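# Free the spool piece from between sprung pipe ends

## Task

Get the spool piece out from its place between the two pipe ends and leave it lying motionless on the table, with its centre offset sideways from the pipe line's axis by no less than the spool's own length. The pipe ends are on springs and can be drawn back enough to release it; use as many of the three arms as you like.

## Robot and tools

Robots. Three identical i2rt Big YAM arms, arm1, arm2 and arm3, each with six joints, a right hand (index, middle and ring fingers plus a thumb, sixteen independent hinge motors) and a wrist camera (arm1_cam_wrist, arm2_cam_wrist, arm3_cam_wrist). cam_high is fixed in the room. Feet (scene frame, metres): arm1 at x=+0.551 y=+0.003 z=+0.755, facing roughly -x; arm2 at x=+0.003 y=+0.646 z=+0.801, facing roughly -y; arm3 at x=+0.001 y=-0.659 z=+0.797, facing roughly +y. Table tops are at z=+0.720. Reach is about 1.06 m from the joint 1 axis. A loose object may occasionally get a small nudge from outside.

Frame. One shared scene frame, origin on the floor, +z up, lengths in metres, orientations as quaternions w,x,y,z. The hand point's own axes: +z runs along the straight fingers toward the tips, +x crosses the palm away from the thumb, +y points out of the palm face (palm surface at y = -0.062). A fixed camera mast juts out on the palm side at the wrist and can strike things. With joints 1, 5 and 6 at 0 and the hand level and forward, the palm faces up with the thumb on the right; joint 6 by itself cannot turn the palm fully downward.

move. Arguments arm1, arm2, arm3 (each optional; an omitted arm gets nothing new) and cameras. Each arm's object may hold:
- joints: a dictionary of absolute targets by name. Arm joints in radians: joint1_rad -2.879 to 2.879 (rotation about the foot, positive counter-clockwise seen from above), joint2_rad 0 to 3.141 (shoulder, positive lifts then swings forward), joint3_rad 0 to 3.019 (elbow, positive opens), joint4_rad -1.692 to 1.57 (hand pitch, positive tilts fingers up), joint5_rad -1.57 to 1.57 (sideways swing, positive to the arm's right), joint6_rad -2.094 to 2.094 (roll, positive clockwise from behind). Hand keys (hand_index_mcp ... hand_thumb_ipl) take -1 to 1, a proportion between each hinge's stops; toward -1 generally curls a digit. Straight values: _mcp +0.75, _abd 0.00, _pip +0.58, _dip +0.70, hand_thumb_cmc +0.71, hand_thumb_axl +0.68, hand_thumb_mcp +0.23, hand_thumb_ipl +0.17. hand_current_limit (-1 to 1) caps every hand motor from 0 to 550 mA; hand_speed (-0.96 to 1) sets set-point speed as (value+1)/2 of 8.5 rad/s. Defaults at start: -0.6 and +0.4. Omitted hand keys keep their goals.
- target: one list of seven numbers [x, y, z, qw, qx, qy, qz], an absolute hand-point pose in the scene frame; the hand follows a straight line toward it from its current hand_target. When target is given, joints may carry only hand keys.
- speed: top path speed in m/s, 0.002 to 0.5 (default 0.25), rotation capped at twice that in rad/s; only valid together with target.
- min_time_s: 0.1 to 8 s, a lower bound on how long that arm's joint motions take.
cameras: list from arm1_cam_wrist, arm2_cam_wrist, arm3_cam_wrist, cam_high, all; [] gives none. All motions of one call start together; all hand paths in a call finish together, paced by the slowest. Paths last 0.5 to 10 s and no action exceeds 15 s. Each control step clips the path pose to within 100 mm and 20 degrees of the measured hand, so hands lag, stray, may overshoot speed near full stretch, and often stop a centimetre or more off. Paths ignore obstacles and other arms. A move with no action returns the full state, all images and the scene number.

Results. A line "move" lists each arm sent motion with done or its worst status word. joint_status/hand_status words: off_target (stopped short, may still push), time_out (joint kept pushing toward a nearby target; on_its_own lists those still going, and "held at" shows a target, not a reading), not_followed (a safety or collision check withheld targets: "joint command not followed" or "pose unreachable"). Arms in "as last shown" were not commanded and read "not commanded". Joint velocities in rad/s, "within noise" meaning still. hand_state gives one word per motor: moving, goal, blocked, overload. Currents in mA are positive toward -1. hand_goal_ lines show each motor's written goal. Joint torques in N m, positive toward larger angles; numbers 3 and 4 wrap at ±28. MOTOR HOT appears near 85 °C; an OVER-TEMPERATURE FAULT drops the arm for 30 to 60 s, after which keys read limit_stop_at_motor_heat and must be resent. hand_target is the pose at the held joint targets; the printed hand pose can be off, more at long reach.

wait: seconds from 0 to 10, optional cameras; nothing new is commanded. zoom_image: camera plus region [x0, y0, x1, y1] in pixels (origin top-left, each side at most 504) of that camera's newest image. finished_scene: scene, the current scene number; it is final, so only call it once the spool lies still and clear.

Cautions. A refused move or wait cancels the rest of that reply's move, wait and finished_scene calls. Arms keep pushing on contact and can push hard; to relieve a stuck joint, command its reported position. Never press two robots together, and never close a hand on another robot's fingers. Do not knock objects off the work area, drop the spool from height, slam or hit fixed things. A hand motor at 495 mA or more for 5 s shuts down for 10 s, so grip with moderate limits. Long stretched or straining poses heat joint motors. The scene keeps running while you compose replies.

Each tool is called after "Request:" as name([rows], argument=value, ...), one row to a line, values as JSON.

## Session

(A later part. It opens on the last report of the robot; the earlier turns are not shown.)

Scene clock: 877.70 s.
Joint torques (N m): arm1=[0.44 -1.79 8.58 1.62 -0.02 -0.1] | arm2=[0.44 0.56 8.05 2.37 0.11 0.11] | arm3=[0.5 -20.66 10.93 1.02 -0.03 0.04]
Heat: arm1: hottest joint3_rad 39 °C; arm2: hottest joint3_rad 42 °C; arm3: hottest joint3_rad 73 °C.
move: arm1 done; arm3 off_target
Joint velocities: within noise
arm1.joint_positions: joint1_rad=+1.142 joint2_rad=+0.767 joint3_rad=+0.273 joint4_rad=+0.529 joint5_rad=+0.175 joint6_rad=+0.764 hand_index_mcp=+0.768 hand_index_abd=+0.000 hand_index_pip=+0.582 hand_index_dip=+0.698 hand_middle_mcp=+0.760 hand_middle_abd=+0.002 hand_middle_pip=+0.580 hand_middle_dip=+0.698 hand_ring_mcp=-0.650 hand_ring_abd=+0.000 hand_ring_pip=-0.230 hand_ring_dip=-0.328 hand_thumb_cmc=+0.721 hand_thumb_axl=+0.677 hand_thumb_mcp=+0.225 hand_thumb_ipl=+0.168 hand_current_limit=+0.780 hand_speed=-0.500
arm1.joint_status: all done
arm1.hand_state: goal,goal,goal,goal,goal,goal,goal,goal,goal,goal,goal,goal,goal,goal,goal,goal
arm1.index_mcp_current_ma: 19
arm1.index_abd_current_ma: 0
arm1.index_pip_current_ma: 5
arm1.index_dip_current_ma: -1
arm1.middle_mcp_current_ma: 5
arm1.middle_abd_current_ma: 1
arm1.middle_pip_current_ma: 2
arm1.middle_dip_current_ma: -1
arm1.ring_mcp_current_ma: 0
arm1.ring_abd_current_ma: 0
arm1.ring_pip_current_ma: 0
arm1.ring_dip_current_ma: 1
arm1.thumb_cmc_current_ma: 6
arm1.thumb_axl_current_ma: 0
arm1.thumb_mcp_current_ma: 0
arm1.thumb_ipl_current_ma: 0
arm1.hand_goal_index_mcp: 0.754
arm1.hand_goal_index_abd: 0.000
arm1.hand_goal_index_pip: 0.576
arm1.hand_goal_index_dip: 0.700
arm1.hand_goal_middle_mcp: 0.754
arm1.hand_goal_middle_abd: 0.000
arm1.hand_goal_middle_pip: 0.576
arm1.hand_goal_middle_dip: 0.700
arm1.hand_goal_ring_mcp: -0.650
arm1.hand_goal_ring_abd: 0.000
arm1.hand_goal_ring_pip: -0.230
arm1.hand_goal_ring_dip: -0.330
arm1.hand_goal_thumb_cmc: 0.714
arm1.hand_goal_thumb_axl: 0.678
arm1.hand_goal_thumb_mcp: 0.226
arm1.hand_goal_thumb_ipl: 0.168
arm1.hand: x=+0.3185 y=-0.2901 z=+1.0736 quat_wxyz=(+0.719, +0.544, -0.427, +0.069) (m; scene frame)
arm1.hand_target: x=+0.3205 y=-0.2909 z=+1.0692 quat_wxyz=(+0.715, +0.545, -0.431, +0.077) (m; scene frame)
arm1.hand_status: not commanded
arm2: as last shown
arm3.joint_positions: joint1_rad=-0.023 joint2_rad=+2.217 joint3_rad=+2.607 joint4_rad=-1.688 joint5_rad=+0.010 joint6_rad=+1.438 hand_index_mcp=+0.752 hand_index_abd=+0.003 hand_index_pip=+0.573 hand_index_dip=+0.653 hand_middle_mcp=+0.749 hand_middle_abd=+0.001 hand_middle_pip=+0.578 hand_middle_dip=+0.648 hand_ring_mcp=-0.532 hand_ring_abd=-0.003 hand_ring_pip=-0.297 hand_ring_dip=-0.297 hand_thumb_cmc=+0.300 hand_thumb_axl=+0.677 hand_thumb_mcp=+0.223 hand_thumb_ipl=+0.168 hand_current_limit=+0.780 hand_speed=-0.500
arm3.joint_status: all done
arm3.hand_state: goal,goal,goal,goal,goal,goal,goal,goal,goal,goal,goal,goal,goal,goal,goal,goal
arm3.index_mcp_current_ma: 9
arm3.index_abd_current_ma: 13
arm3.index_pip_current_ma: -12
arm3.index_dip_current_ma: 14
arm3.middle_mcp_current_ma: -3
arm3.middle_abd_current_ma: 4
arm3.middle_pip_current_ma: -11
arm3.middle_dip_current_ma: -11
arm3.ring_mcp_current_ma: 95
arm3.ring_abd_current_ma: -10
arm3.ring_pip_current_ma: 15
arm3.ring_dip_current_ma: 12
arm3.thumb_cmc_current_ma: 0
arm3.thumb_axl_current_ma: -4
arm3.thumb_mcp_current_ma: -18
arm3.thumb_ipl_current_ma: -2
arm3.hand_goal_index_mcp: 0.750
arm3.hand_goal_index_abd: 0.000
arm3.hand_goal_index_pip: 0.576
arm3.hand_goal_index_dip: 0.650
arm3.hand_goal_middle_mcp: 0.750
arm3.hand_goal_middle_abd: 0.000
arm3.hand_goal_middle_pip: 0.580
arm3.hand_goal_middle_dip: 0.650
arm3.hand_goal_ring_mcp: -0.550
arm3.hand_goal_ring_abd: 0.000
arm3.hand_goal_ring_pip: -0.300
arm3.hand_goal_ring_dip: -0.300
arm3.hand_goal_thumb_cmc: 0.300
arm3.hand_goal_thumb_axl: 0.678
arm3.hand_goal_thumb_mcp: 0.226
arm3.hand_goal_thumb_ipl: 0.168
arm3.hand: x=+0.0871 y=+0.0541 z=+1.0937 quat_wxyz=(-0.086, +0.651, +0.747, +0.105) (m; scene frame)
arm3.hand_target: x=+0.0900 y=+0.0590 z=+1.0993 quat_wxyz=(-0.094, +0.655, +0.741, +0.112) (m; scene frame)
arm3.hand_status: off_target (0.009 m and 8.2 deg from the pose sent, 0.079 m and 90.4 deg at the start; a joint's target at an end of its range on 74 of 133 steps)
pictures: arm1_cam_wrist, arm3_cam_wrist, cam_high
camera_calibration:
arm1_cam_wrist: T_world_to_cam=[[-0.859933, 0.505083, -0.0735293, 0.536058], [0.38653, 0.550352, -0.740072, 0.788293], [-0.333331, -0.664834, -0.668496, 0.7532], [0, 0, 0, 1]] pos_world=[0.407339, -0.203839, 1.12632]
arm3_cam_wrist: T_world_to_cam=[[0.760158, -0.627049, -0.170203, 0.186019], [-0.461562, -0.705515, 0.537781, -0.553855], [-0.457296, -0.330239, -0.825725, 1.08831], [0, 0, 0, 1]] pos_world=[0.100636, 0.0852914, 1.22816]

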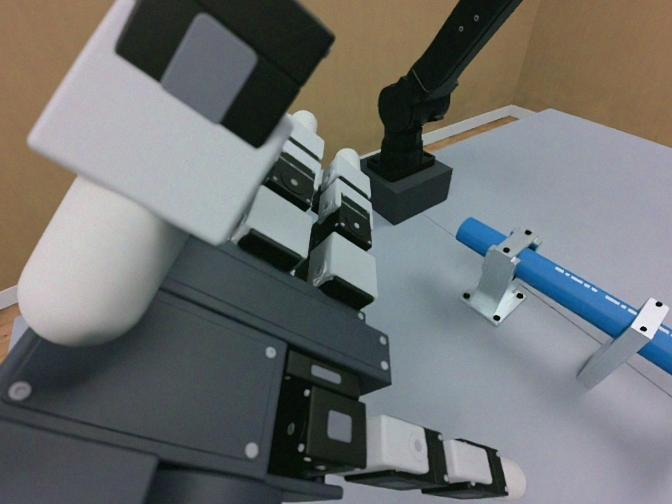

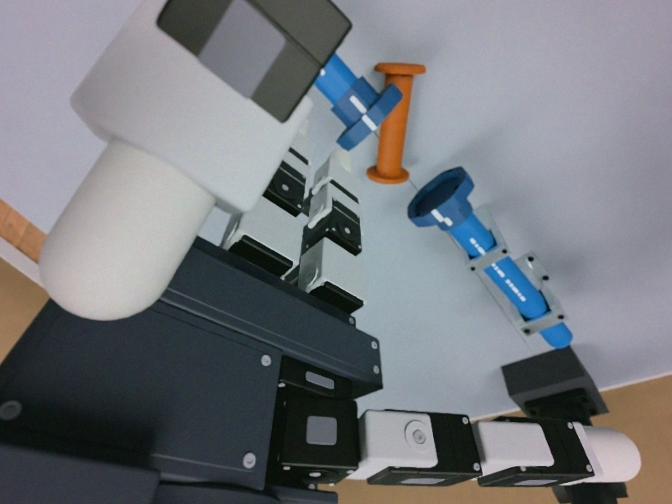

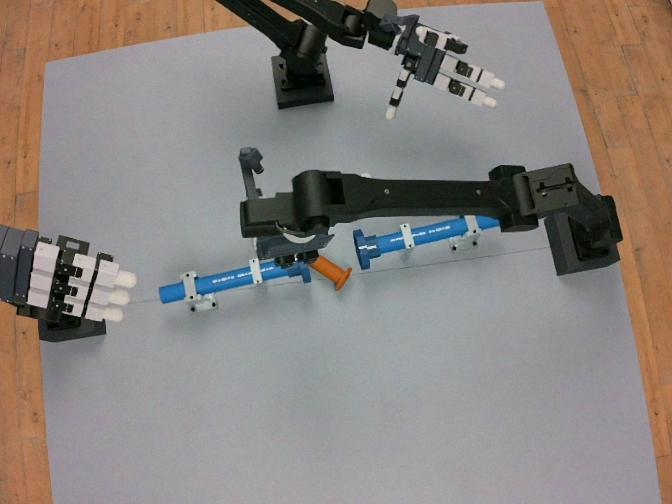

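Request:
move(arm3={"target": [0.024, -0.022, 1.08, -0.0516, 0.6735, 0.736, 0.0473], "speed": 0.25, "joints": {"hand_ring_mcp": -1.0, "hand_ring_pip": -0.3, "hand_ring_dip": -0.3, "hand_index_dip": 0.7, "hand_middle_dip": 0.7}})

Request:
move(arm3={"target": [0.022, -0.022, 0.98, -0.0516, 0.6735, 0.736, 0.0473], "speed": 0.2}, cameras=["cam_high", "arm3_cam_wrist", "arm1_cam_wrist"])

Request:
zoom_image(camera="cam_high", region=[230, 190, 430, 310])

Scene clock: 1044.87 s.
Joint torques (N m): arm1=[0.38 -1.67 8.54 1.65 -0.02 -0.11] | arm2=[0.44 0.32 7.87 2.19 0.03 0.03] | arm3=[0.26 -20.89 7.1 1.35 0.09 0.06]
Heat: arm1: hottest joint3_rad 40 °C; arm2: hottest joint3_rad 42 °C; arm3: hottest joint3_rad 61 °C.
move: arm3 off_target
Joint velocities: within noise
arm1, arm2: as last shown
arm3.joint_positions: joint1_rad=+0.078 joint2_rad=+2.038 joint3_rad=+2.269 joint4_rad=-1.680 joint5_rad=+0.000 joint6_rad=+1.573 hand_index_mcp=+0.751 hand_index_abd=+0.003 hand_index_pip=+0.573 hand_index_dip=+0.697 hand_middle_mcp=+0.749 hand_middle_abd=+0.001 hand_middle_pip=+0.578 hand_middle_dip=+0.697 hand_ring_mcp=-0.724 hand_ring_abd=-0.003 hand_ring_pip=-0.287 hand_ring_dip=-0.300 hand_thumb_cmc=+0.300 hand_thumb_axl=+0.677 hand_thumb_mcp=+0.223 hand_thumb_ipl=+0.168 hand_current_limit=+0.780 hand_speed=-0.500
arm3.joint_status: hand_ring_mcp off_target (ended at -0.724, target -1.000); the others done
arm3.hand_state: goal,goal,goal,goal,goal,goal,goal,goal,blocked,goal,goal,goal,goal,goal,goal,goal
arm3.index_mcp_current_ma: 4
arm3.index_abd_current_ma: 13
arm3.index_pip_current_ma: -12
arm3.index_dip_current_ma: -13
arm3.middle_mcp_current_ma: -3
arm3.middle_abd_current_ma: 4
arm3.middle_pip_current_ma: -11
arm3.middle_dip_current_ma: -13
arm3.ring_mcp_current_ma: 490
arm3.ring_abd_current_ma: -10
arm3.ring_pip_current_ma: 64
arm3.ring_dip_current_ma: 0
arm3.thumb_cmc_current_ma: 0
arm3.thumb_axl_current_ma: -4
arm3.thumb_mcp_current_ma: -18
arm3.thumb_ipl_current_ma: -2
arm3.hand_goal_index_mcp: 0.750
arm3.hand_goal_index_abd: 0.000
arm3.hand_goal_index_pip: 0.576
arm3.hand_goal_index_dip: 0.700
arm3.hand_goal_middle_mcp: 0.750
arm3.hand_goal_middle_abd: 0.000
arm3.hand_goal_middle_pip: 0.580
arm3.hand_goal_middle_dip: 0.700
arm3.hand_goal_ring_mcp: -1.000
arm3.hand_goal_ring_abd: 0.000
arm3.hand_goal_ring_pip: -0.300
arm3.hand_goal_ring_dip: -0.300
arm3.hand_goal_thumb_cmc: 0.300
arm3.hand_goal_thumb_axl: 0.678
arm3.hand_goal_thumb_mcp: 0.226
arm3.hand_goal_thumb_ipl: 0.168
arm3.hand: x=+0.0195 y=-0.0214 z=+1.0741 quat_wxyz=(-0.045, +0.668, +0.742, +0.041) (m; scene frame)
arm3.hand_target: x=+0.0239 y=-0.0220 z=+1.0799 quat_wxyz=(-0.052, +0.673, +0.736, +0.047) (m; scene frame)
arm3.hand_status: done (0.007 m and 1.4 deg from the pose sent, 0.100 m and 8.2 deg at the start; a joint's target at an end of its range on 3 of 45 steps)
pictures: none

Scene clock: 1046.17 s.
Joint torques (N m): arm1=[0.38 -1.85 8.54 1.63 -0.01 -0.11] | arm2=[-0.21 -0.03 7.9 2.29 0.05 0.01] | arm3=[0.5 -21.07 7.13 1.31 0.11 0.06]
Heat: arm1: hottest joint3_rad 40 °C; arm2: hottest joint3_rad 42 °C; arm3: hottest joint3_rad 60 °C.
move: arm3 done
Joint velocities: within noise
arm1, arm2: as last shown
arm3.joint_positions: joint1_rad=+0.078 joint2_rad=+2.009 joint3_rad=+1.955 joint4_rad=-1.397 joint5_rad=+0.000 joint6_rad=+1.577 hand_index_mcp=+0.751 hand_index_abd=+0.003 hand_index_pip=+0.573 hand_index_dip=+0.697 hand_middle_mcp=+0.749 hand_middle_abd=+0.001 hand_middle_pip=+0.578 hand_middle_dip=+0.697 hand_ring_mcp=-0.724 hand_ring_abd=-0.003 hand_ring_pip=-0.287 hand_ring_dip=-0.300 hand_thumb_cmc=+0.300 hand_thumb_axl=+0.677 hand_thumb_mcp=+0.223 hand_thumb_ipl=+0.168 hand_current_limit=+0.780 hand_speed=-0.500
arm3.joint_status: not commanded
arm3.hand_state: goal,goal,goal,goal,goal,goal,goal,goal,blocked,goal,goal,goal,goal,goal,goal,goal
arm3.index_mcp_current_ma: 4
arm3.index_abd_current_ma: 13
arm3.index_pip_current_ma: -12
arm3.index_dip_current_ma: -13
arm3.middle_mcp_current_ma: -3
arm3.middle_abd_current_ma: 4
arm3.middle_pip_current_ma: -11
arm3.middle_dip_current_ma: -13
arm3.ring_mcp_current_ma: 490
arm3.ring_abd_current_ma: -10
arm3.ring_pip_current_ma: 64
arm3.ring_dip_current_ma: -1
arm3.thumb_cmc_current_ma: 0
arm3.thumb_axl_current_ma: -4
arm3.thumb_mcp_current_ma: -18
arm3.thumb_ipl_current_ma: -2
arm3.hand_goal_index_mcp: 0.750
arm3.hand_goal_index_abd: 0.000
arm3.hand_goal_index_pip: 0.576
arm3.hand_goal_index_dip: 0.700
arm3.hand_goal_middle_mcp: 0.750
arm3.hand_goal_middle_abd: 0.000
arm3.hand_goal_middle_pip: 0.580
arm3.hand_goal_middle_dip: 0.700
arm3.hand_goal_ring_mcp: -1.000
arm3.hand_goal_ring_abd: 0.000
arm3.hand_goal_ring_pip: -0.300
arm3.hand_goal_ring_dip: -0.300
arm3.hand_goal_thumb_cmc: 0.300
arm3.hand_goal_thumb_axl: 0.678
arm3.hand_goal_thumb_mcp: 0.226
arm3.hand_goal_thumb_ipl: 0.168
arm3.hand: x=+0.0195 y=-0.0217 z=+0.9722 quat_wxyz=(-0.044, +0.670, +0.740, +0.040) (m; scene frame)
arm3.hand_target: x=+0.0219 y=-0.0221 z=+0.9799 quat_wxyz=(-0.052, +0.673, +0.736, +0.047) (m; scene frame)
arm3.hand_status: done (0.008 m and 1.4 deg from the pose sent, 0.094 m and 1.4 deg at the start)
pictures: arm1_cam_wrist, arm3_cam_wrist, cam_high
camera_calibration:
arm1_cam_wrist: T_world_to_cam=[[-0.859933, 0.505083, -0.0735293, 0.536058], [0.38653, 0.550352, -0.740072, 0.788293], [-0.333331, -0.664834, -0.668496, 0.7532], [0, 0, 0, 1]] pos_world=[0.407339, -0.203839, 1.12632]
arm3_cam_wrist: T_world_to_cam=[[0.73462, -0.672315, -0.0912432, 0.0919025], [-0.466748, -0.598383, 0.651217, -0.681143], [-0.492421, -0.43581, -0.753386, 0.860115], [0, 0, 0, 1]] pos_world=[0.0381029, 0.0290491, 1.09996]

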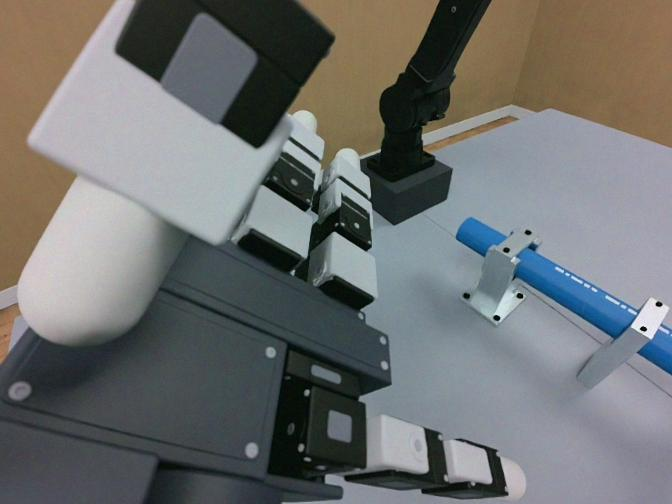

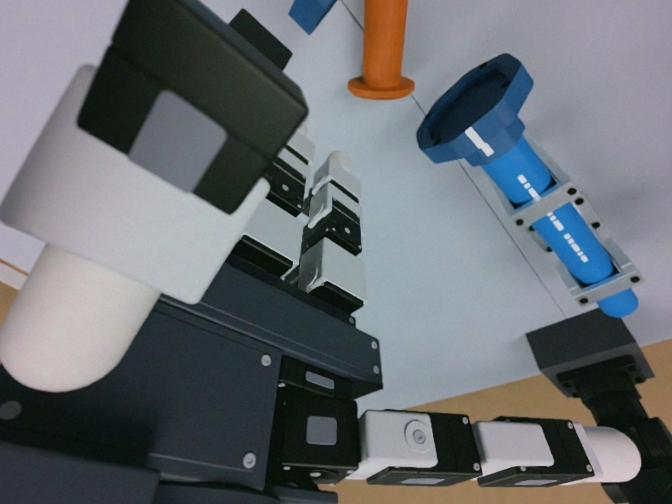

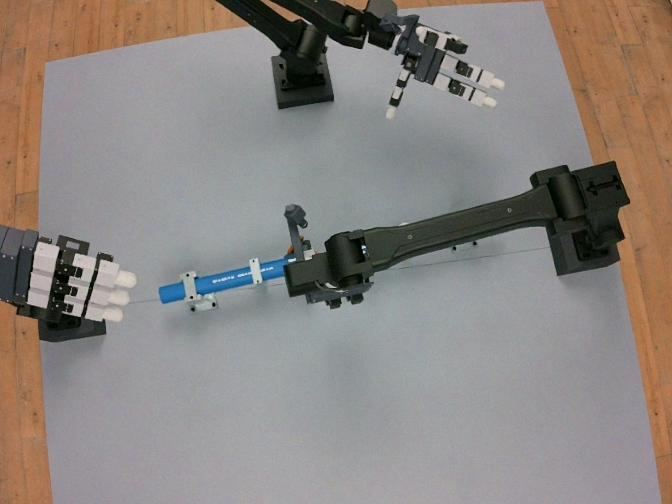

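Scaled by 2.520 from the camera's 672x504 image, which has a finer 960x720 frame.

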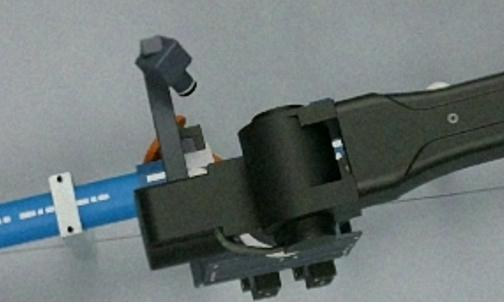

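Request:
move(arm3={"target": [0.022, -0.022, 0.894, -0.0516, 0.6735, 0.736, 0.0473], "speed": 0.15, "joints": {"hand_ring_mcp": -0.7}}, cameras=["cam_high", "arm3_cam_wrist"])

Scene clock: 1071.13 s.
Joint torques (N m): arm1=[0.38 -1.79 8.54 1.63 -0.03 -0.1] | arm2=[0.5 0.91 8.17 2.15 0.04 0.02] | arm3=[0.5 -18.67 7.21 1.39 0.11 0.06]
Heat: arm1: hottest joint3_rad 40 °C; arm2: hottest joint3_rad 42 °C; arm3: hottest joint3_rad 59 °C.
move: arm3 done
Joint velocities: within noise
arm1, arm2: as last shown
arm3.joint_positions: joint1_rad=+0.078 joint2_rad=+2.017 joint3_rad=+1.782 joint4_rad=-1.190 joint5_rad=+0.000 joint6_rad=+1.577 hand_index_mcp=+0.751 hand_index_abd=+0.003 hand_index_pip=+0.573 hand_index_dip=+0.697 hand_middle_mcp=+0.749 hand_middle_abd=+0.001 hand_middle_pip=+0.578 hand_middle_dip=+0.697 hand_ring_mcp=-0.692 hand_ring_abd=-0.003 hand_ring_pip=-0.296 hand_ring_dip=-0.300 hand_thumb_cmc=+0.300 hand_thumb_axl=+0.677 hand_thumb_mcp=+0.223 hand_thumb_ipl=+0.168 hand_current_limit=+0.780 hand_speed=-0.500
arm3.joint_status: all done
arm3.hand_state: goal,goal,goal,goal,goal,goal,goal,goal,goal,goal,goal,goal,goal,goal,goal,goal
arm3.index_mcp_current_ma: 4
arm3.index_abd_current_ma: 13
arm3.index_pip_current_ma: -12
arm3.index_dip_current_ma: -13
arm3.middle_mcp_current_ma: -3
arm3.middle_abd_current_ma: 4
arm3.middle_pip_current_ma: -11
arm3.middle_dip_current_ma: -13
arm3.ring_mcp_current_ma: 43
arm3.ring_abd_current_ma: -10
arm3.ring_pip_current_ma: 17
arm3.ring_dip_current_ma: -1
arm3.thumb_cmc_current_ma: 0
arm3.thumb_axl_current_ma: -4
arm3.thumb_mcp_current_ma: -18
arm3.thumb_ipl_current_ma: -2
arm3.hand_goal_index_mcp: 0.750
arm3.hand_goal_index_abd: 0.000
arm3.hand_goal_index_pip: 0.576
arm3.hand_goal_index_dip: 0.700
arm3.hand_goal_middle_mcp: 0.750
arm3.hand_goal_middle_abd: 0.000
arm3.hand_goal_middle_pip: 0.580
arm3.hand_goal_middle_dip: 0.700
arm3.hand_goal_ring_mcp: -0.700
arm3.hand_goal_ring_abd: 0.000
arm3.hand_goal_ring_pip: -0.300
arm3.hand_goal_ring_dip: -0.300
arm3.hand_goal_thumb_cmc: 0.300
arm3.hand_goal_thumb_axl: 0.678
arm3.hand_goal_thumb_mcp: 0.226
arm3.hand_goal_thumb_ipl: 0.168
arm3.hand: x=+0.0196 y=-0.0230 z=+0.9023 quat_wxyz=(-0.054, +0.669, +0.740, +0.048) (m; scene frame)
arm3.hand_target: x=+0.0219 y=-0.0222 z=+0.8941 quat_wxyz=(-0.052, +0.673, +0.736, +0.047) (m; scene frame)
arm3.hand_status: done (0.009 m and 0.7 deg from the pose sent, 0.078 m and 1.4 deg at the start)
pictures: arm3_cam_wrist, cam_high
camera_calibration:
arm3_cam_wrist: T_world_to_cam=[[0.734401, -0.669736, -0.11004, 0.101626], [-0.464967, -0.614566, 0.637271, -0.624079], [-0.49443, -0.416848, -0.762743, 0.815917], [0, 0, 0, 1]] pos_world=[0.0386042, 0.024638, 1.03123]

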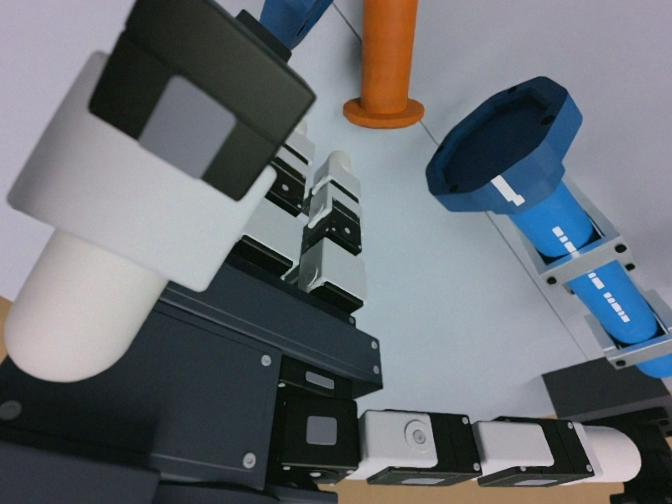

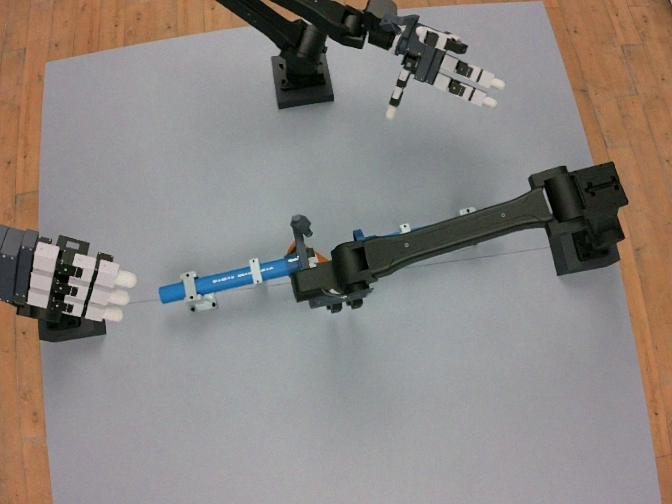

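Request:
move(arm3={"target": [0.022, -0.022, 0.878, -0.0516, 0.6735, 0.736, 0.0473], "speed": 0.1})

Request:
move(arm3={"target": [0.11, -0.014, 0.892, -0.0516, 0.6735, 0.736, 0.0473], "speed": 0.06}, cameras=["cam_high", "arm3_cam_wrist"])

Request:
zoom_image(camera="cam_high", region=[230, 170, 430, 310])

Scene clock: 1088.83 s.
Joint torques (N m): arm1=[0.26 -1.73 8.58 1.62 -0.03 -0.1] | arm2=[0.85 0.44 8.23 2.09 0.07 0.06] | arm3=[0.5 -18.84 7.08 1.39 0.11 0.06]
Heat: arm1: hottest joint3_rad 40 °C; arm2: hottest joint3_rad 42 °C; arm3: hottest joint3_rad 57 °C.
move: arm3 off_target
Joint velocities: within noise
arm1, arm2: as last shown
arm3.joint_positions: joint1_rad=+0.078 joint2_rad=+2.026 joint3_rad=+1.758 joint4_rad=-1.154 joint5_rad=+0.000 joint6_rad=+1.577 hand_index_mcp=+0.751 hand_index_abd=+0.003 hand_index_pip=+0.573 hand_index_dip=+0.697 hand_middle_mcp=+0.749 hand_middle_abd=+0.001 hand_middle_pip=+0.578 hand_middle_dip=+0.697 hand_ring_mcp=-0.692 hand_ring_abd=-0.003 hand_ring_pip=-0.296 hand_ring_dip=-0.300 hand_thumb_cmc=+0.300 hand_thumb_axl=+0.677 hand_thumb_mcp=+0.223 hand_thumb_ipl=+0.168 hand_current_limit=+0.780 hand_speed=-0.500
arm3.joint_status: not commanded
arm3.hand_state: goal,goal,goal,goal,goal,goal,goal,goal,goal,goal,goal,goal,goal,goal,goal,goal
arm3.index_mcp_current_ma: 4
arm3.index_abd_current_ma: 13
arm3.index_pip_current_ma: -12
arm3.index_dip_current_ma: -13
arm3.middle_mcp_current_ma: -3
arm3.middle_abd_current_ma: 4
arm3.middle_pip_current_ma: -11
arm3.middle_dip_current_ma: -13
arm3.ring_mcp_current_ma: 43
arm3.ring_abd_current_ma: -10
arm3.ring_pip_current_ma: 17
arm3.ring_dip_current_ma: -1
arm3.thumb_cmc_current_ma: 0
arm3.thumb_axl_current_ma: -4
arm3.thumb_mcp_current_ma: -18
arm3.thumb_ipl_current_ma: -2
arm3.hand_goal_index_mcp: 0.750
arm3.hand_goal_index_abd: 0.000
arm3.hand_goal_index_pip: 0.576
arm3.hand_goal_index_dip: 0.700
arm3.hand_goal_middle_mcp: 0.750
arm3.hand_goal_middle_abd: 0.000
arm3.hand_goal_middle_pip: 0.580
arm3.hand_goal_middle_dip: 0.700
arm3.hand_goal_ring_mcp: -0.700
arm3.hand_goal_ring_abd: 0.000
arm3.hand_goal_ring_pip: -0.300
arm3.hand_goal_ring_dip: -0.300
arm3.hand_goal_thumb_cmc: 0.300
arm3.hand_goal_thumb_axl: 0.678
arm3.hand_goal_thumb_mcp: 0.226
arm3.hand_goal_thumb_ipl: 0.168
arm3.hand: x=+0.0195 y=-0.0223 z=+0.8885 quat_wxyz=(-0.055, +0.669, +0.739, +0.050) (m; scene frame)
arm3.hand_target: x=+0.0219 y=-0.0222 z=+0.8780 quat_wxyz=(-0.052, +0.673, +0.736, +0.047) (m; scene frame)
arm3.hand_status: off_target (0.011 m and 0.8 deg from the pose sent, 0.024 m and 0.7 deg at the start)
pictures: none

Scene clock: 1091.03 s.
Joint torques (N m): arm1=[0.5 -1.85 8.59 1.58 -0.02 -0.11] | arm2=[-0.44 0.15 8.06 2.33 0.04 0.08] | arm3=[0.21 -18.32 10.22 0.73 0.02 -0.09]
Heat: arm1: hottest joint3_rad 40 °C; arm2: hottest joint3_rad 42 °C; arm3: hottest joint3_rad 58 °C.
move: arm3 off_target
Joint velocities: within noise
arm1: as last shown
arm2.joint_positions: joint1_rad=-0.286 joint2_rad=+0.634 joint3_rad=+1.418 joint4_rad=-1.227 joint5_rad=+0.054 joint6_rad=+1.067 hand_index_mcp=+0.755 hand_index_abd=+0.000 hand_index_pip=+0.577 hand_index_dip=+0.696 hand_middle_mcp=+0.755 hand_middle_abd=+0.000 hand_middle_pip=+0.577 hand_middle_dip=+0.696 hand_ring_mcp=+0.755 hand_ring_abd=+0.000 hand_ring_pip=+0.577 hand_ring_dip=+0.696 hand_thumb_cmc=+0.715 hand_thumb_axl=+0.677 hand_thumb_mcp=+0.226 hand_thumb_ipl=+0.168 hand_current_limit=+0.400 hand_speed=-0.600
arm2.joint_status: not commanded
arm2.hand_state: goal,goal,goal,goal,goal,goal,goal,goal,goal,goal,goal,goal,goal,goal,goal,goal
arm2.index_mcp_current_ma: 2
arm2.index_abd_current_ma: 0
arm2.index_pip_current_ma: 1
arm2.index_dip_current_ma: 0
arm2.middle_mcp_current_ma: 2
arm2.middle_abd_current_ma: 0
arm2.middle_pip_current_ma: 1
arm2.middle_dip_current_ma: 0
arm2.ring_mcp_current_ma: 1
arm2.ring_abd_current_ma: 0
arm2.ring_pip_current_ma: 1
arm2.ring_dip_current_ma: 0
arm2.thumb_cmc_current_ma: 1
arm2.thumb_axl_current_ma: -1
arm2.thumb_mcp_current_ma: 0
arm2.thumb_ipl_current_ma: 0
arm2.hand_goal_index_mcp: 0.754
arm2.hand_goal_index_abd: 0.000
arm2.hand_goal_index_pip: 0.576
arm2.hand_goal_index_dip: 0.696
arm2.hand_goal_middle_mcp: 0.754
arm2.hand_goal_middle_abd: 0.000
arm2.hand_goal_middle_pip: 0.576
arm2.hand_goal_middle_dip: 0.696
arm2.hand_goal_ring_mcp: 0.754
arm2.hand_goal_ring_abd: 0.000
arm2.hand_goal_ring_pip: 0.576
arm2.hand_goal_ring_dip: 0.696
arm2.hand_goal_thumb_cmc: 0.714
arm2.hand_goal_thumb_axl: 0.678
arm2.hand_goal_thumb_mcp: 0.226
arm2.hand_goal_thumb_ipl: 0.168
arm2.hand: x=-0.1518 y=+0.4200 z=+1.3948 quat_wxyz=(+0.498, +0.661, -0.526, +0.194) (m; scene frame)
arm2.hand_target: x=-0.1510 y=+0.4236 z=+1.4078 quat_wxyz=(+0.510, +0.655, -0.521, +0.199) (m; scene frame)
arm2.hand_status: not commanded
arm3.joint_positions: joint1_rad=-0.058 joint2_rad=+2.026 joint3_rad=+1.758 joint4_rad=-1.178 joint5_rad=-0.017 joint6_rad=+1.456 hand_index_mcp=+0.758 hand_index_abd=+0.003 hand_index_pip=+0.580 hand_index_dip=+0.701 hand_middle_mcp=+0.749 hand_middle_abd=+0.001 hand_middle_pip=+0.578 hand_middle_dip=+0.697 hand_ring_mcp=-0.692 hand_ring_abd=-0.003 hand_ring_pip=-0.296 hand_ring_dip=-0.300 hand_thumb_cmc=+0.300 hand_thumb_axl=+0.677 hand_thumb_mcp=+0.223 hand_thumb_ipl=+0.168 hand_current_limit=+0.780 hand_speed=-0.500
arm3.joint_status: not commanded
arm3.hand_state: goal,goal,goal,goal,goal,goal,goal,goal,goal,goal,goal,goal,goal,goal,goal,goal
arm3.index_mcp_current_ma: 39
arm3.index_abd_current_ma: 13
arm3.index_pip_current_ma: 19
arm3.index_dip_current_ma: 3
arm3.middle_mcp_current_ma: -4
arm3.middle_abd_current_ma: 4
arm3.middle_pip_current_ma: -11
arm3.middle_dip_current_ma: -13
arm3.ring_mcp_current_ma: 43
arm3.ring_abd_current_ma: -10
arm3.ring_pip_current_ma: 17
arm3.ring_dip_current_ma: -1
arm3.thumb_cmc_current_ma: 0
arm3.thumb_axl_current_ma: -4
arm3.thumb_mcp_current_ma: -18
arm3.thumb_ipl_current_ma: -2
arm3.hand_goal_index_mcp: 0.750
arm3.hand_goal_index_abd: 0.000
arm3.hand_goal_index_pip: 0.576
arm3.hand_goal_index_dip: 0.700
arm3.hand_goal_middle_mcp: 0.750
arm3.hand_goal_middle_abd: 0.000
arm3.hand_goal_middle_pip: 0.580
arm3.hand_goal_middle_dip: 0.700
arm3.hand_goal_ring_mcp: -0.700
arm3.hand_goal_ring_abd: 0.000
arm3.hand_goal_ring_pip: -0.300
arm3.hand_goal_ring_dip: -0.300
arm3.hand_goal_thumb_cmc: 0.300
arm3.hand_goal_thumb_axl: 0.678
arm3.hand_goal_thumb_mcp: 0.226
arm3.hand_goal_thumb_ipl: 0.168
arm3.hand: x=+0.1049 y=-0.0259 z=+0.8881 quat_wxyz=(-0.047, +0.675, +0.735, +0.042) (m; scene frame)
arm3.hand_target: x=+0.1101 y=-0.0145 z=+0.8920 quat_wxyz=(-0.052, +0.674, +0.736, +0.048) (m; scene frame)
arm3.hand_status: off_target (0.014 m and 0.8 deg from the pose sent, 0.091 m and 0.8 deg at the start)
pictures: arm3_cam_wrist, cam_high
camera_calibration:
arm3_cam_wrist: T_world_to_cam=[[0.72512, -0.681673, -0.0975863, 0.0250097], [-0.473226, -0.596227, 0.648514, -0.58587], [-0.500258, -0.42407, -0.754922, 0.839509], [0, 0, 0, 1]] pos_world=[0.124587, 0.0237476, 1.01615]

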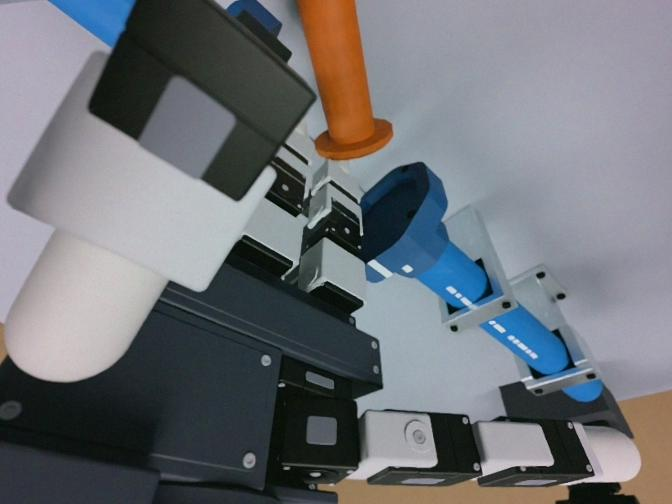

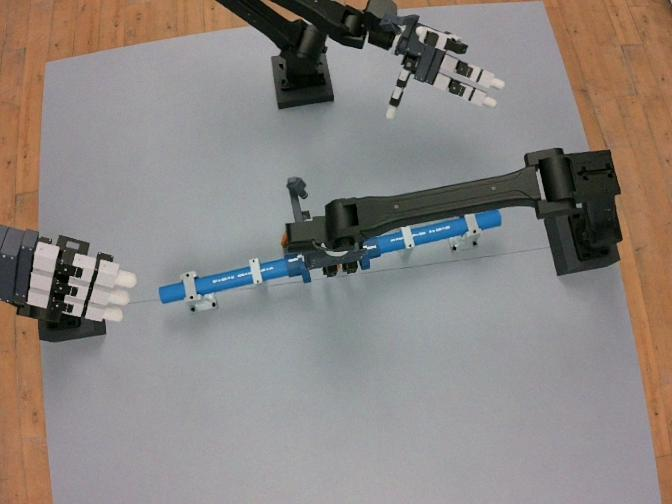

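Scaled by 2.520 from the camera's 672x504 image, which has a finer 960x720 frame.

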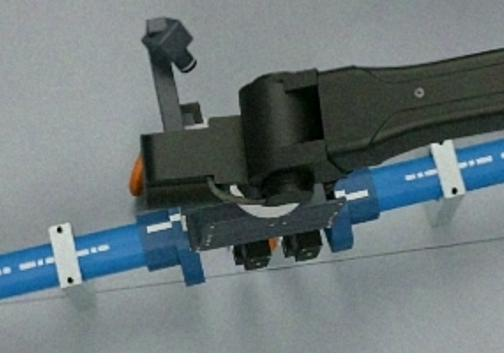

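Request:
move(arm3={"target": [0.17, 0.002, 0.895, -0.0516, 0.6735, 0.736, 0.0473], "speed": 0.06}, cameras=["cam_high", "arm3_cam_wrist"])

Request:
zoom_image(camera="cam_high", region=[230, 170, 430, 310])

Scene clock: 1106.40 s.
Joint torques (N m): arm1=[0.5 -1.79 8.62 1.61 -0.02 -0.1] | arm2=[-0.03 1.14 7.88 2.18 0.02 0.03] | arm3=[0.21 -19.19 11.11 0.69 -0.02 -0.08]
Heat: arm1: hottest joint3_rad 40 °C; arm2: hottest joint3_rad 42 °C; arm3: hottest joint3_rad 60 °C.
move: arm3 off_target
Joint velocities: within noise
arm1, arm2: as last shown
arm3.joint_positions: joint1_rad=-0.148 joint2_rad=+2.083 joint3_rad=+1.848 joint4_rad=-1.226 joint5_rad=-0.029 joint6_rad=+1.366 hand_index_mcp=+0.758 hand_index_abd=+0.003 hand_index_pip=+0.581 hand_index_dip=+0.701 hand_middle_mcp=+0.749 hand_middle_abd=+0.001 hand_middle_pip=+0.578 hand_middle_dip=+0.697 hand_ring_mcp=-0.692 hand_ring_abd=-0.003 hand_ring_pip=-0.296 hand_ring_dip=-0.300 hand_thumb_cmc=+0.300 hand_thumb_axl=+0.677 hand_thumb_mcp=+0.223 hand_thumb_ipl=+0.168 hand_current_limit=+0.780 hand_speed=-0.500
arm3.joint_status: not commanded
arm3.hand_state: goal,goal,goal,goal,goal,goal,goal,goal,goal,goal,goal,goal,goal,goal,goal,goal
arm3.index_mcp_current_ma: 40
arm3.index_abd_current_ma: 13
arm3.index_pip_current_ma: 22
arm3.index_dip_current_ma: 4
arm3.middle_mcp_current_ma: -4
arm3.middle_abd_current_ma: 4
arm3.middle_pip_current_ma: -11
arm3.middle_dip_current_ma: -13
arm3.ring_mcp_current_ma: 43
arm3.ring_abd_current_ma: -10
arm3.ring_pip_current_ma: 17
arm3.ring_dip_current_ma: -1
arm3.thumb_cmc_current_ma: 0
arm3.thumb_axl_current_ma: -4
arm3.thumb_mcp_current_ma: -18
arm3.thumb_ipl_current_ma: -2
arm3.hand_goal_index_mcp: 0.750
arm3.hand_goal_index_abd: 0.000
arm3.hand_goal_index_pip: 0.576
arm3.hand_goal_index_dip: 0.700
arm3.hand_goal_middle_mcp: 0.750
arm3.hand_goal_middle_abd: 0.000
arm3.hand_goal_middle_pip: 0.580
arm3.hand_goal_middle_dip: 0.700
arm3.hand_goal_ring_mcp: -0.700
arm3.hand_goal_ring_abd: 0.000
arm3.hand_goal_ring_pip: -0.300
arm3.hand_goal_ring_dip: -0.300
arm3.hand_goal_thumb_cmc: 0.300
arm3.hand_goal_thumb_axl: 0.678
arm3.hand_goal_thumb_mcp: 0.226
arm3.hand_goal_thumb_ipl: 0.168
arm3.hand: x=+0.1631 y=-0.0132 z=+0.8863 quat_wxyz=(-0.044, +0.675, +0.736, +0.036) (m; scene frame)
arm3.hand_target: x=+0.1698 y=+0.0012 z=+0.8951 quat_wxyz=(-0.052, +0.673, +0.736, +0.048) (m; scene frame)
arm3.hand_status: off_target (0.019 m and 1.6 deg from the pose sent, 0.071 m and 0.8 deg at the start)
pictures: arm3_cam_wrist, cam_high
camera_calibration:
arm3_cam_wrist: T_world_to_cam=[[0.725192, -0.682572, -0.0905141, -0.0149175], [-0.471329, -0.587936, 0.657405, -0.557643], [-0.501942, -0.434083, -0.748082, 0.866641], [0, 0, 0, 1]] pos_world=[0.182989, 0.0381535, 1.01357]

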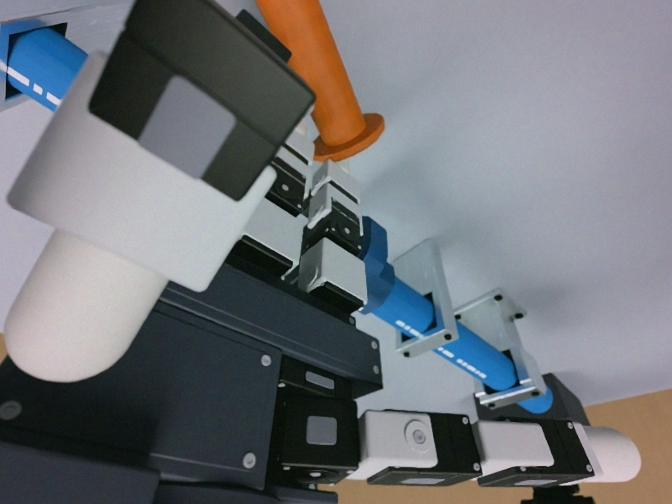

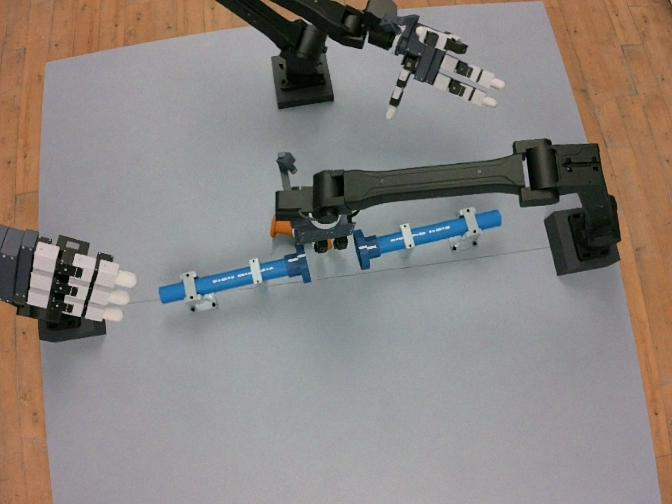

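Scaled by 2.520 from the camera's 672x504 image, which has a finer 960x720 frame.

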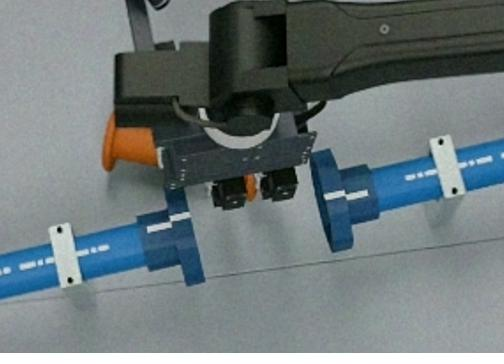

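Request:
move(arm3={"target": [0.16, 0.045, 0.895, -0.0516, 0.6735, 0.736, 0.0473], "speed": 0.15})

Request:
move(arm3={"target": [0.235, 0.055, 0.897, -0.0516, 0.6735, 0.736, 0.0473], "speed": 0.06}, cameras=["cam_high", "arm3_cam_wrist"])

Request:
zoom_image(camera="cam_high", region=[230, 150, 430, 310])

Scene clock: 1118.73 s.
Joint torques (N m): arm1=[0.38 -1.85 8.53 1.65 -0.02 -0.11] | arm2=[1.03 0.73 8.05 2 0.05 0.01] | arm3=[1.61 -19.96 12.36 2.11 0 0.08]
Heat: arm1: hottest joint3_rad 40 °C; arm2: hottest joint3_rad 42 °C; arm3: hottest joint3_rad 61 °C.
move: arm3 off_target
Joint velocities: within noise
arm1, arm2: as last shown
arm3.joint_positions: joint1_rad=-0.142 joint2_rad=+2.200 joint3_rad=+2.049 joint4_rad=-1.350 joint5_rad=-0.027 joint6_rad=+1.370 hand_index_mcp=+0.756 hand_index_abd=+0.005 hand_index_pip=+0.580 hand_index_dip=+0.701 hand_middle_mcp=+0.751 hand_middle_abd=+0.045 hand_middle_pip=+0.581 hand_middle_dip=+0.700 hand_ring_mcp=-0.692 hand_ring_abd=-0.003 hand_ring_pip=-0.297 hand_ring_dip=-0.300 hand_thumb_cmc=+0.300 hand_thumb_axl=+0.677 hand_thumb_mcp=+0.223 hand_thumb_ipl=+0.168 hand_current_limit=+0.780 hand_speed=-0.500
arm3.joint_status: not commanded
arm3.hand_state: goal,goal,goal,goal,goal,blocked,goal,goal,goal,goal,goal,goal,goal,goal,goal,goal
arm3.index_mcp_current_ma: 29
arm3.index_abd_current_ma: 22
arm3.index_pip_current_ma: 17
arm3.index_dip_current_ma: 4
arm3.middle_mcp_current_ma: 6
arm3.middle_abd_current_ma: 195
arm3.middle_pip_current_ma: 3
arm3.middle_dip_current_ma: -1
arm3.ring_mcp_current_ma: 43
arm3.ring_abd_current_ma: -10
arm3.ring_pip_current_ma: 17
arm3.ring_dip_current_ma: -1
arm3.thumb_cmc_current_ma: 0
arm3.thumb_axl_current_ma: -4
arm3.thumb_mcp_current_ma: -18
arm3.thumb_ipl_current_ma: -2
arm3.hand_goal_index_mcp: 0.750
arm3.hand_goal_index_abd: 0.000
arm3.hand_goal_index_pip: 0.576
arm3.hand_goal_index_dip: 0.700
arm3.hand_goal_middle_mcp: 0.750
arm3.hand_goal_middle_abd: 0.000
arm3.hand_goal_middle_pip: 0.580
arm3.hand_goal_middle_dip: 0.700
arm3.hand_goal_ring_mcp: -0.700
arm3.hand_goal_ring_abd: 0.000
arm3.hand_goal_ring_pip: -0.300
arm3.hand_goal_ring_dip: -0.300
arm3.hand_goal_thumb_cmc: 0.300
arm3.hand_goal_thumb_axl: 0.678
arm3.hand_goal_thumb_mcp: 0.226
arm3.hand_goal_thumb_ipl: 0.168
arm3.hand: x=+0.1629 y=+0.0161 z=+0.8869 quat_wxyz=(-0.031, +0.675, +0.737, +0.020) (m; scene frame)
arm3.hand_target: x=+0.1593 y=+0.0431 z=+0.8959 quat_wxyz=(-0.052, +0.673, +0.736, +0.048) (m; scene frame)
arm3.hand_status: off_target (0.030 m and 3.9 deg from the pose sent, 0.059 m and 1.6 deg at the start)
pictures: none

Scene clock: 1120.77 s.
Joint torques (N m): arm1=[0.26 -1.96 8.58 1.62 -0.03 -0.11] | arm2=[-0.32 0.56 8.21 2.24 0.05 0.03] | arm3=[0.62 -21.6 11.28 0.84 -0.06 -0.1]
Heat: arm1: hottest joint3_rad 40 °C; arm2: hottest joint3_rad 42 °C; arm3: hottest joint3_rad 61 °C.
move: arm3 off_target
Joint velocities: within noise
arm1.joint_positions: joint1_rad=+1.142 joint2_rad=+0.767 joint3_rad=+0.273 joint4_rad=+0.529 joint5_rad=+0.175 joint6_rad=+0.764 hand_index_mcp=+0.768 hand_index_abd=+0.000 hand_index_pip=+0.582 hand_index_dip=+0.698 hand_middle_mcp=+0.760 hand_middle_abd=+0.002 hand_middle_pip=+0.580 hand_middle_dip=+0.698 hand_ring_mcp=-0.650 hand_ring_abd=+0.000 hand_ring_pip=-0.230 hand_ring_dip=-0.328 hand_thumb_cmc=+0.721 hand_thumb_axl=+0.677 hand_thumb_mcp=+0.225 hand_thumb_ipl=+0.168 hand_current_limit=+0.780 hand_speed=-0.500
arm1.joint_status: not commanded
arm1.hand_state: goal,goal,goal,goal,goal,goal,goal,goal,goal,goal,goal,goal,goal,goal,goal,goal
arm1.index_mcp_current_ma: 19
arm1.index_abd_current_ma: 0
arm1.index_pip_current_ma: 5
arm1.index_dip_current_ma: -1
arm1.middle_mcp_current_ma: 5
arm1.middle_abd_current_ma: 1
arm1.middle_pip_current_ma: 2
arm1.middle_dip_current_ma: -1
arm1.ring_mcp_current_ma: 0
arm1.ring_abd_current_ma: 0
arm1.ring_pip_current_ma: 0
arm1.ring_dip_current_ma: 1
arm1.thumb_cmc_current_ma: 6
arm1.thumb_axl_current_ma: 0
arm1.thumb_mcp_current_ma: 0
arm1.thumb_ipl_current_ma: 0
arm1.hand_goal_index_mcp: 0.754
arm1.hand_goal_index_abd: 0.000
arm1.hand_goal_index_pip: 0.576
arm1.hand_goal_index_dip: 0.700
arm1.hand_goal_middle_mcp: 0.754
arm1.hand_goal_middle_abd: 0.000
arm1.hand_goal_middle_pip: 0.576
arm1.hand_goal_middle_dip: 0.700
arm1.hand_goal_ring_mcp: -0.650
arm1.hand_goal_ring_abd: 0.000
arm1.hand_goal_ring_pip: -0.230
arm1.hand_goal_ring_dip: -0.330
arm1.hand_goal_thumb_cmc: 0.714
arm1.hand_goal_thumb_axl: 0.678
arm1.hand_goal_thumb_mcp: 0.226
arm1.hand_goal_thumb_ipl: 0.168
arm1.hand: x=+0.3185 y=-0.2901 z=+1.0736 quat_wxyz=(+0.719, +0.544, -0.427, +0.069) (m; scene frame)
arm1.hand_target: x=+0.3205 y=-0.2909 z=+1.0692 quat_wxyz=(+0.715, +0.545, -0.431, +0.077) (m; scene frame)
arm1.hand_status: not commanded
arm2: as last shown
arm3.joint_positions: joint1_rad=-0.232 joint2_rad=+2.293 joint3_rad=+2.221 joint4_rad=-1.391 joint5_rad=-0.039 joint6_rad=+1.286 hand_index_mcp=+0.757 hand_index_abd=+0.009 hand_index_pip=+0.580 hand_index_dip=+0.701 hand_middle_mcp=+0.751 hand_middle_abd=+0.003 hand_middle_pip=+0.582 hand_middle_dip=+0.700 hand_ring_mcp=-0.692 hand_ring_abd=-0.002 hand_ring_pip=-0.297 hand_ring_dip=-0.300 hand_thumb_cmc=+0.300 hand_thumb_axl=+0.677 hand_thumb_mcp=+0.223 hand_thumb_ipl=+0.168 hand_current_limit=+0.780 hand_speed=-0.500
arm3.joint_status: not commanded
arm3.hand_state: goal,goal,goal,goal,goal,goal,goal,goal,goal,goal,goal,goal,goal,goal,goal,goal
arm3.index_mcp_current_ma: 37
arm3.index_abd_current_ma: 37
arm3.index_pip_current_ma: 20
arm3.index_dip_current_ma: 4
arm3.middle_mcp_current_ma: 3
arm3.middle_abd_current_ma: 13
arm3.middle_pip_current_ma: 11
arm3.middle_dip_current_ma: -1
arm3.ring_mcp_current_ma: 43
arm3.ring_abd_current_ma: -10
arm3.ring_pip_current_ma: 15
arm3.ring_dip_current_ma: -1
arm3.thumb_cmc_current_ma: 1
arm3.thumb_axl_current_ma: -4
arm3.thumb_mcp_current_ma: -19
arm3.thumb_ipl_current_ma: -2
arm3.hand_goal_index_mcp: 0.750
arm3.hand_goal_index_abd: 0.000
arm3.hand_goal_index_pip: 0.576
arm3.hand_goal_index_dip: 0.700
arm3.hand_goal_middle_mcp: 0.750
arm3.hand_goal_middle_abd: 0.000
arm3.hand_goal_middle_pip: 0.580
arm3.hand_goal_middle_dip: 0.700
arm3.hand_goal_ring_mcp: -0.700
arm3.hand_goal_ring_abd: 0.000
arm3.hand_goal_ring_pip: -0.300
arm3.hand_goal_ring_dip: -0.300
arm3.hand_goal_thumb_cmc: 0.300
arm3.hand_goal_thumb_axl: 0.678
arm3.hand_goal_thumb_mcp: 0.226
arm3.hand_goal_thumb_ipl: 0.168
arm3.hand: x=+0.2297 y=+0.0422 z=+0.8901 quat_wxyz=(-0.044, +0.676, +0.735, +0.036) (m; scene frame)
arm3.hand_target: x=+0.2347 y=+0.0543 z=+0.8971 quat_wxyz=(-0.052, +0.673, +0.736, +0.048) (m; scene frame)
arm3.hand_status: off_target (0.015 m and 1.6 deg from the pose sent, 0.082 m and 3.9 deg at the start)
pictures: arm3_cam_wrist, cam_high
camera_calibration:
arm3_cam_wrist: T_world_to_cam=[[0.722849, -0.684885, -0.0917695, -0.0233334], [-0.47254, -0.586835, 0.657518, -0.495966], [-0.504178, -0.431921, -0.747829, 0.927216], [0, 0, 0, 1]] pos_world=[0.249985, 0.0934535, 1.01736]

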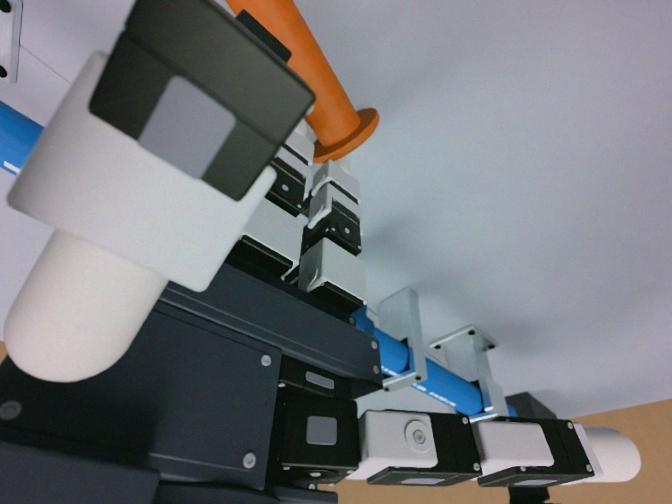

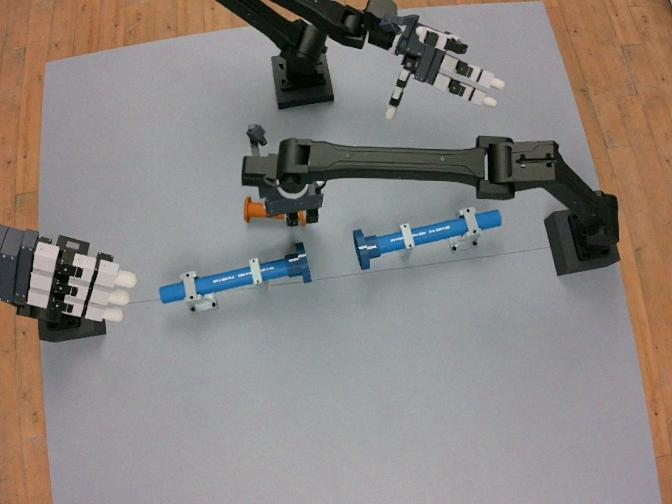

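Scaled by 2.520 from the camera's 672x504 image, which has a finer 960x720 frame.

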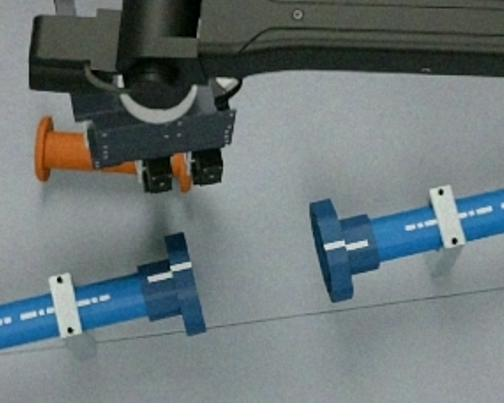

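Request:
move(arm3={"target": [0.285, 0.065, 0.9, -0.0516, 0.6735, 0.736, 0.0473], "speed": 0.06}, cameras=["cam_high"])

Request:
zoom_image(camera="cam_high", region=[230, 150, 430, 310])

Scene clock: 1132.47 s.
Joint torques (N m): arm1=[0.38 -1.9 8.58 1.63 -0.02 -0.1] | arm2=[0.32 0.09 8.03 2.17 0.06 0.07] | arm3=[0.26 -22.48 11.33 0.73 -0.04 -0.1]
Heat: arm1: hottest joint3_rad 40 °C; arm2: hottest joint3_rad 42 °C; arm3: hottest joint3_rad 60 °C.
move: arm3 off_target
Joint velocities: within noise
arm1, arm2: as last shown
arm3.joint_positions: joint1_rad=-0.293 joint2_rad=+2.392 joint3_rad=+2.416 joint4_rad=-1.485 joint5_rad=-0.049 joint6_rad=+1.223 hand_index_mcp=+0.751 hand_index_abd=+0.009 hand_index_pip=+0.577 hand_index_dip=+0.701 hand_middle_mcp=+0.754 hand_middle_abd=+0.001 hand_middle_pip=+0.583 hand_middle_dip=+0.700 hand_ring_mcp=-0.692 hand_ring_abd=-0.002 hand_ring_pip=-0.297 hand_ring_dip=-0.300 hand_thumb_cmc=+0.300 hand_thumb_axl=+0.677 hand_thumb_mcp=+0.223 hand_thumb_ipl=+0.168 hand_current_limit=+0.780 hand_speed=-0.500
arm3.joint_status: not commanded
arm3.hand_state: goal,goal,goal,goal,goal,goal,goal,goal,goal,goal,goal,goal,goal,goal,goal,goal
arm3.index_mcp_current_ma: 3
arm3.index_abd_current_ma: 37
arm3.index_pip_current_ma: 7
arm3.index_dip_current_ma: 4
arm3.middle_mcp_current_ma: 21
arm3.middle_abd_current_ma: 5
arm3.middle_pip_current_ma: 12
arm3.middle_dip_current_ma: 0
arm3.ring_mcp_current_ma: 43
arm3.ring_abd_current_ma: -10
arm3.ring_pip_current_ma: 15
arm3.ring_dip_current_ma: -1
arm3.thumb_cmc_current_ma: 1
arm3.thumb_axl_current_ma: -4
arm3.thumb_mcp_current_ma: -19
arm3.thumb_ipl_current_ma: -2
arm3.hand_goal_index_mcp: 0.750
arm3.hand_goal_index_abd: 0.000
arm3.hand_goal_index_pip: 0.576
arm3.hand_goal_index_dip: 0.700
arm3.hand_goal_middle_mcp: 0.750
arm3.hand_goal_middle_abd: 0.000
arm3.hand_goal_middle_pip: 0.580
arm3.hand_goal_middle_dip: 0.700
arm3.hand_goal_ring_mcp: -0.700
arm3.hand_goal_ring_abd: 0.000
arm3.hand_goal_ring_pip: -0.300
arm3.hand_goal_ring_dip: -0.300
arm3.hand_goal_thumb_cmc: 0.300
arm3.hand_goal_thumb_axl: 0.678
arm3.hand_goal_thumb_mcp: 0.226
arm3.hand_goal_thumb_ipl: 0.168
arm3.hand: x=+0.2780 y=+0.0555 z=+0.8955 quat_wxyz=(-0.046, +0.675, +0.735, +0.037) (m; scene frame)
arm3.hand_target: x=+0.2847 y=+0.0644 z=+0.9000 quat_wxyz=(-0.052, +0.673, +0.736, +0.048) (m; scene frame)
arm3.hand_status: off_target (0.013 m and 1.3 deg from the pose sent, 0.061 m and 1.6 deg at the start)
pictures: cam_high

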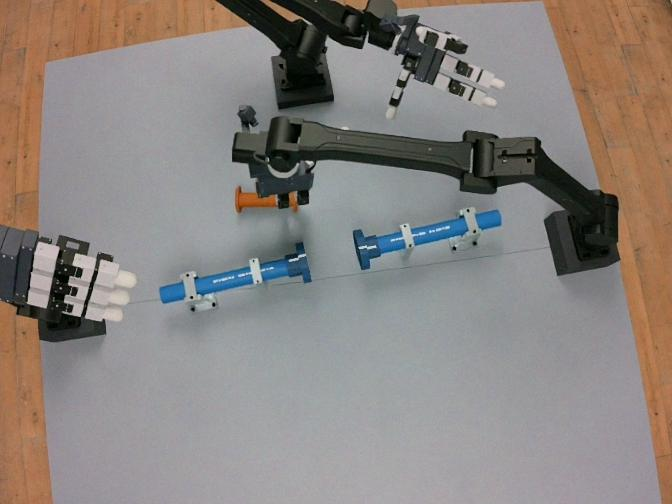

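Scaled by 2.520 from the camera's 672x504 image, which has a finer 960x720 frame.

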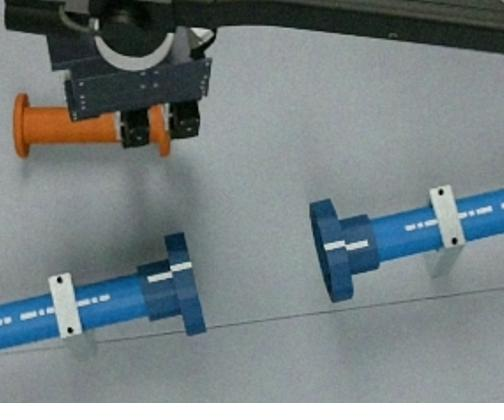

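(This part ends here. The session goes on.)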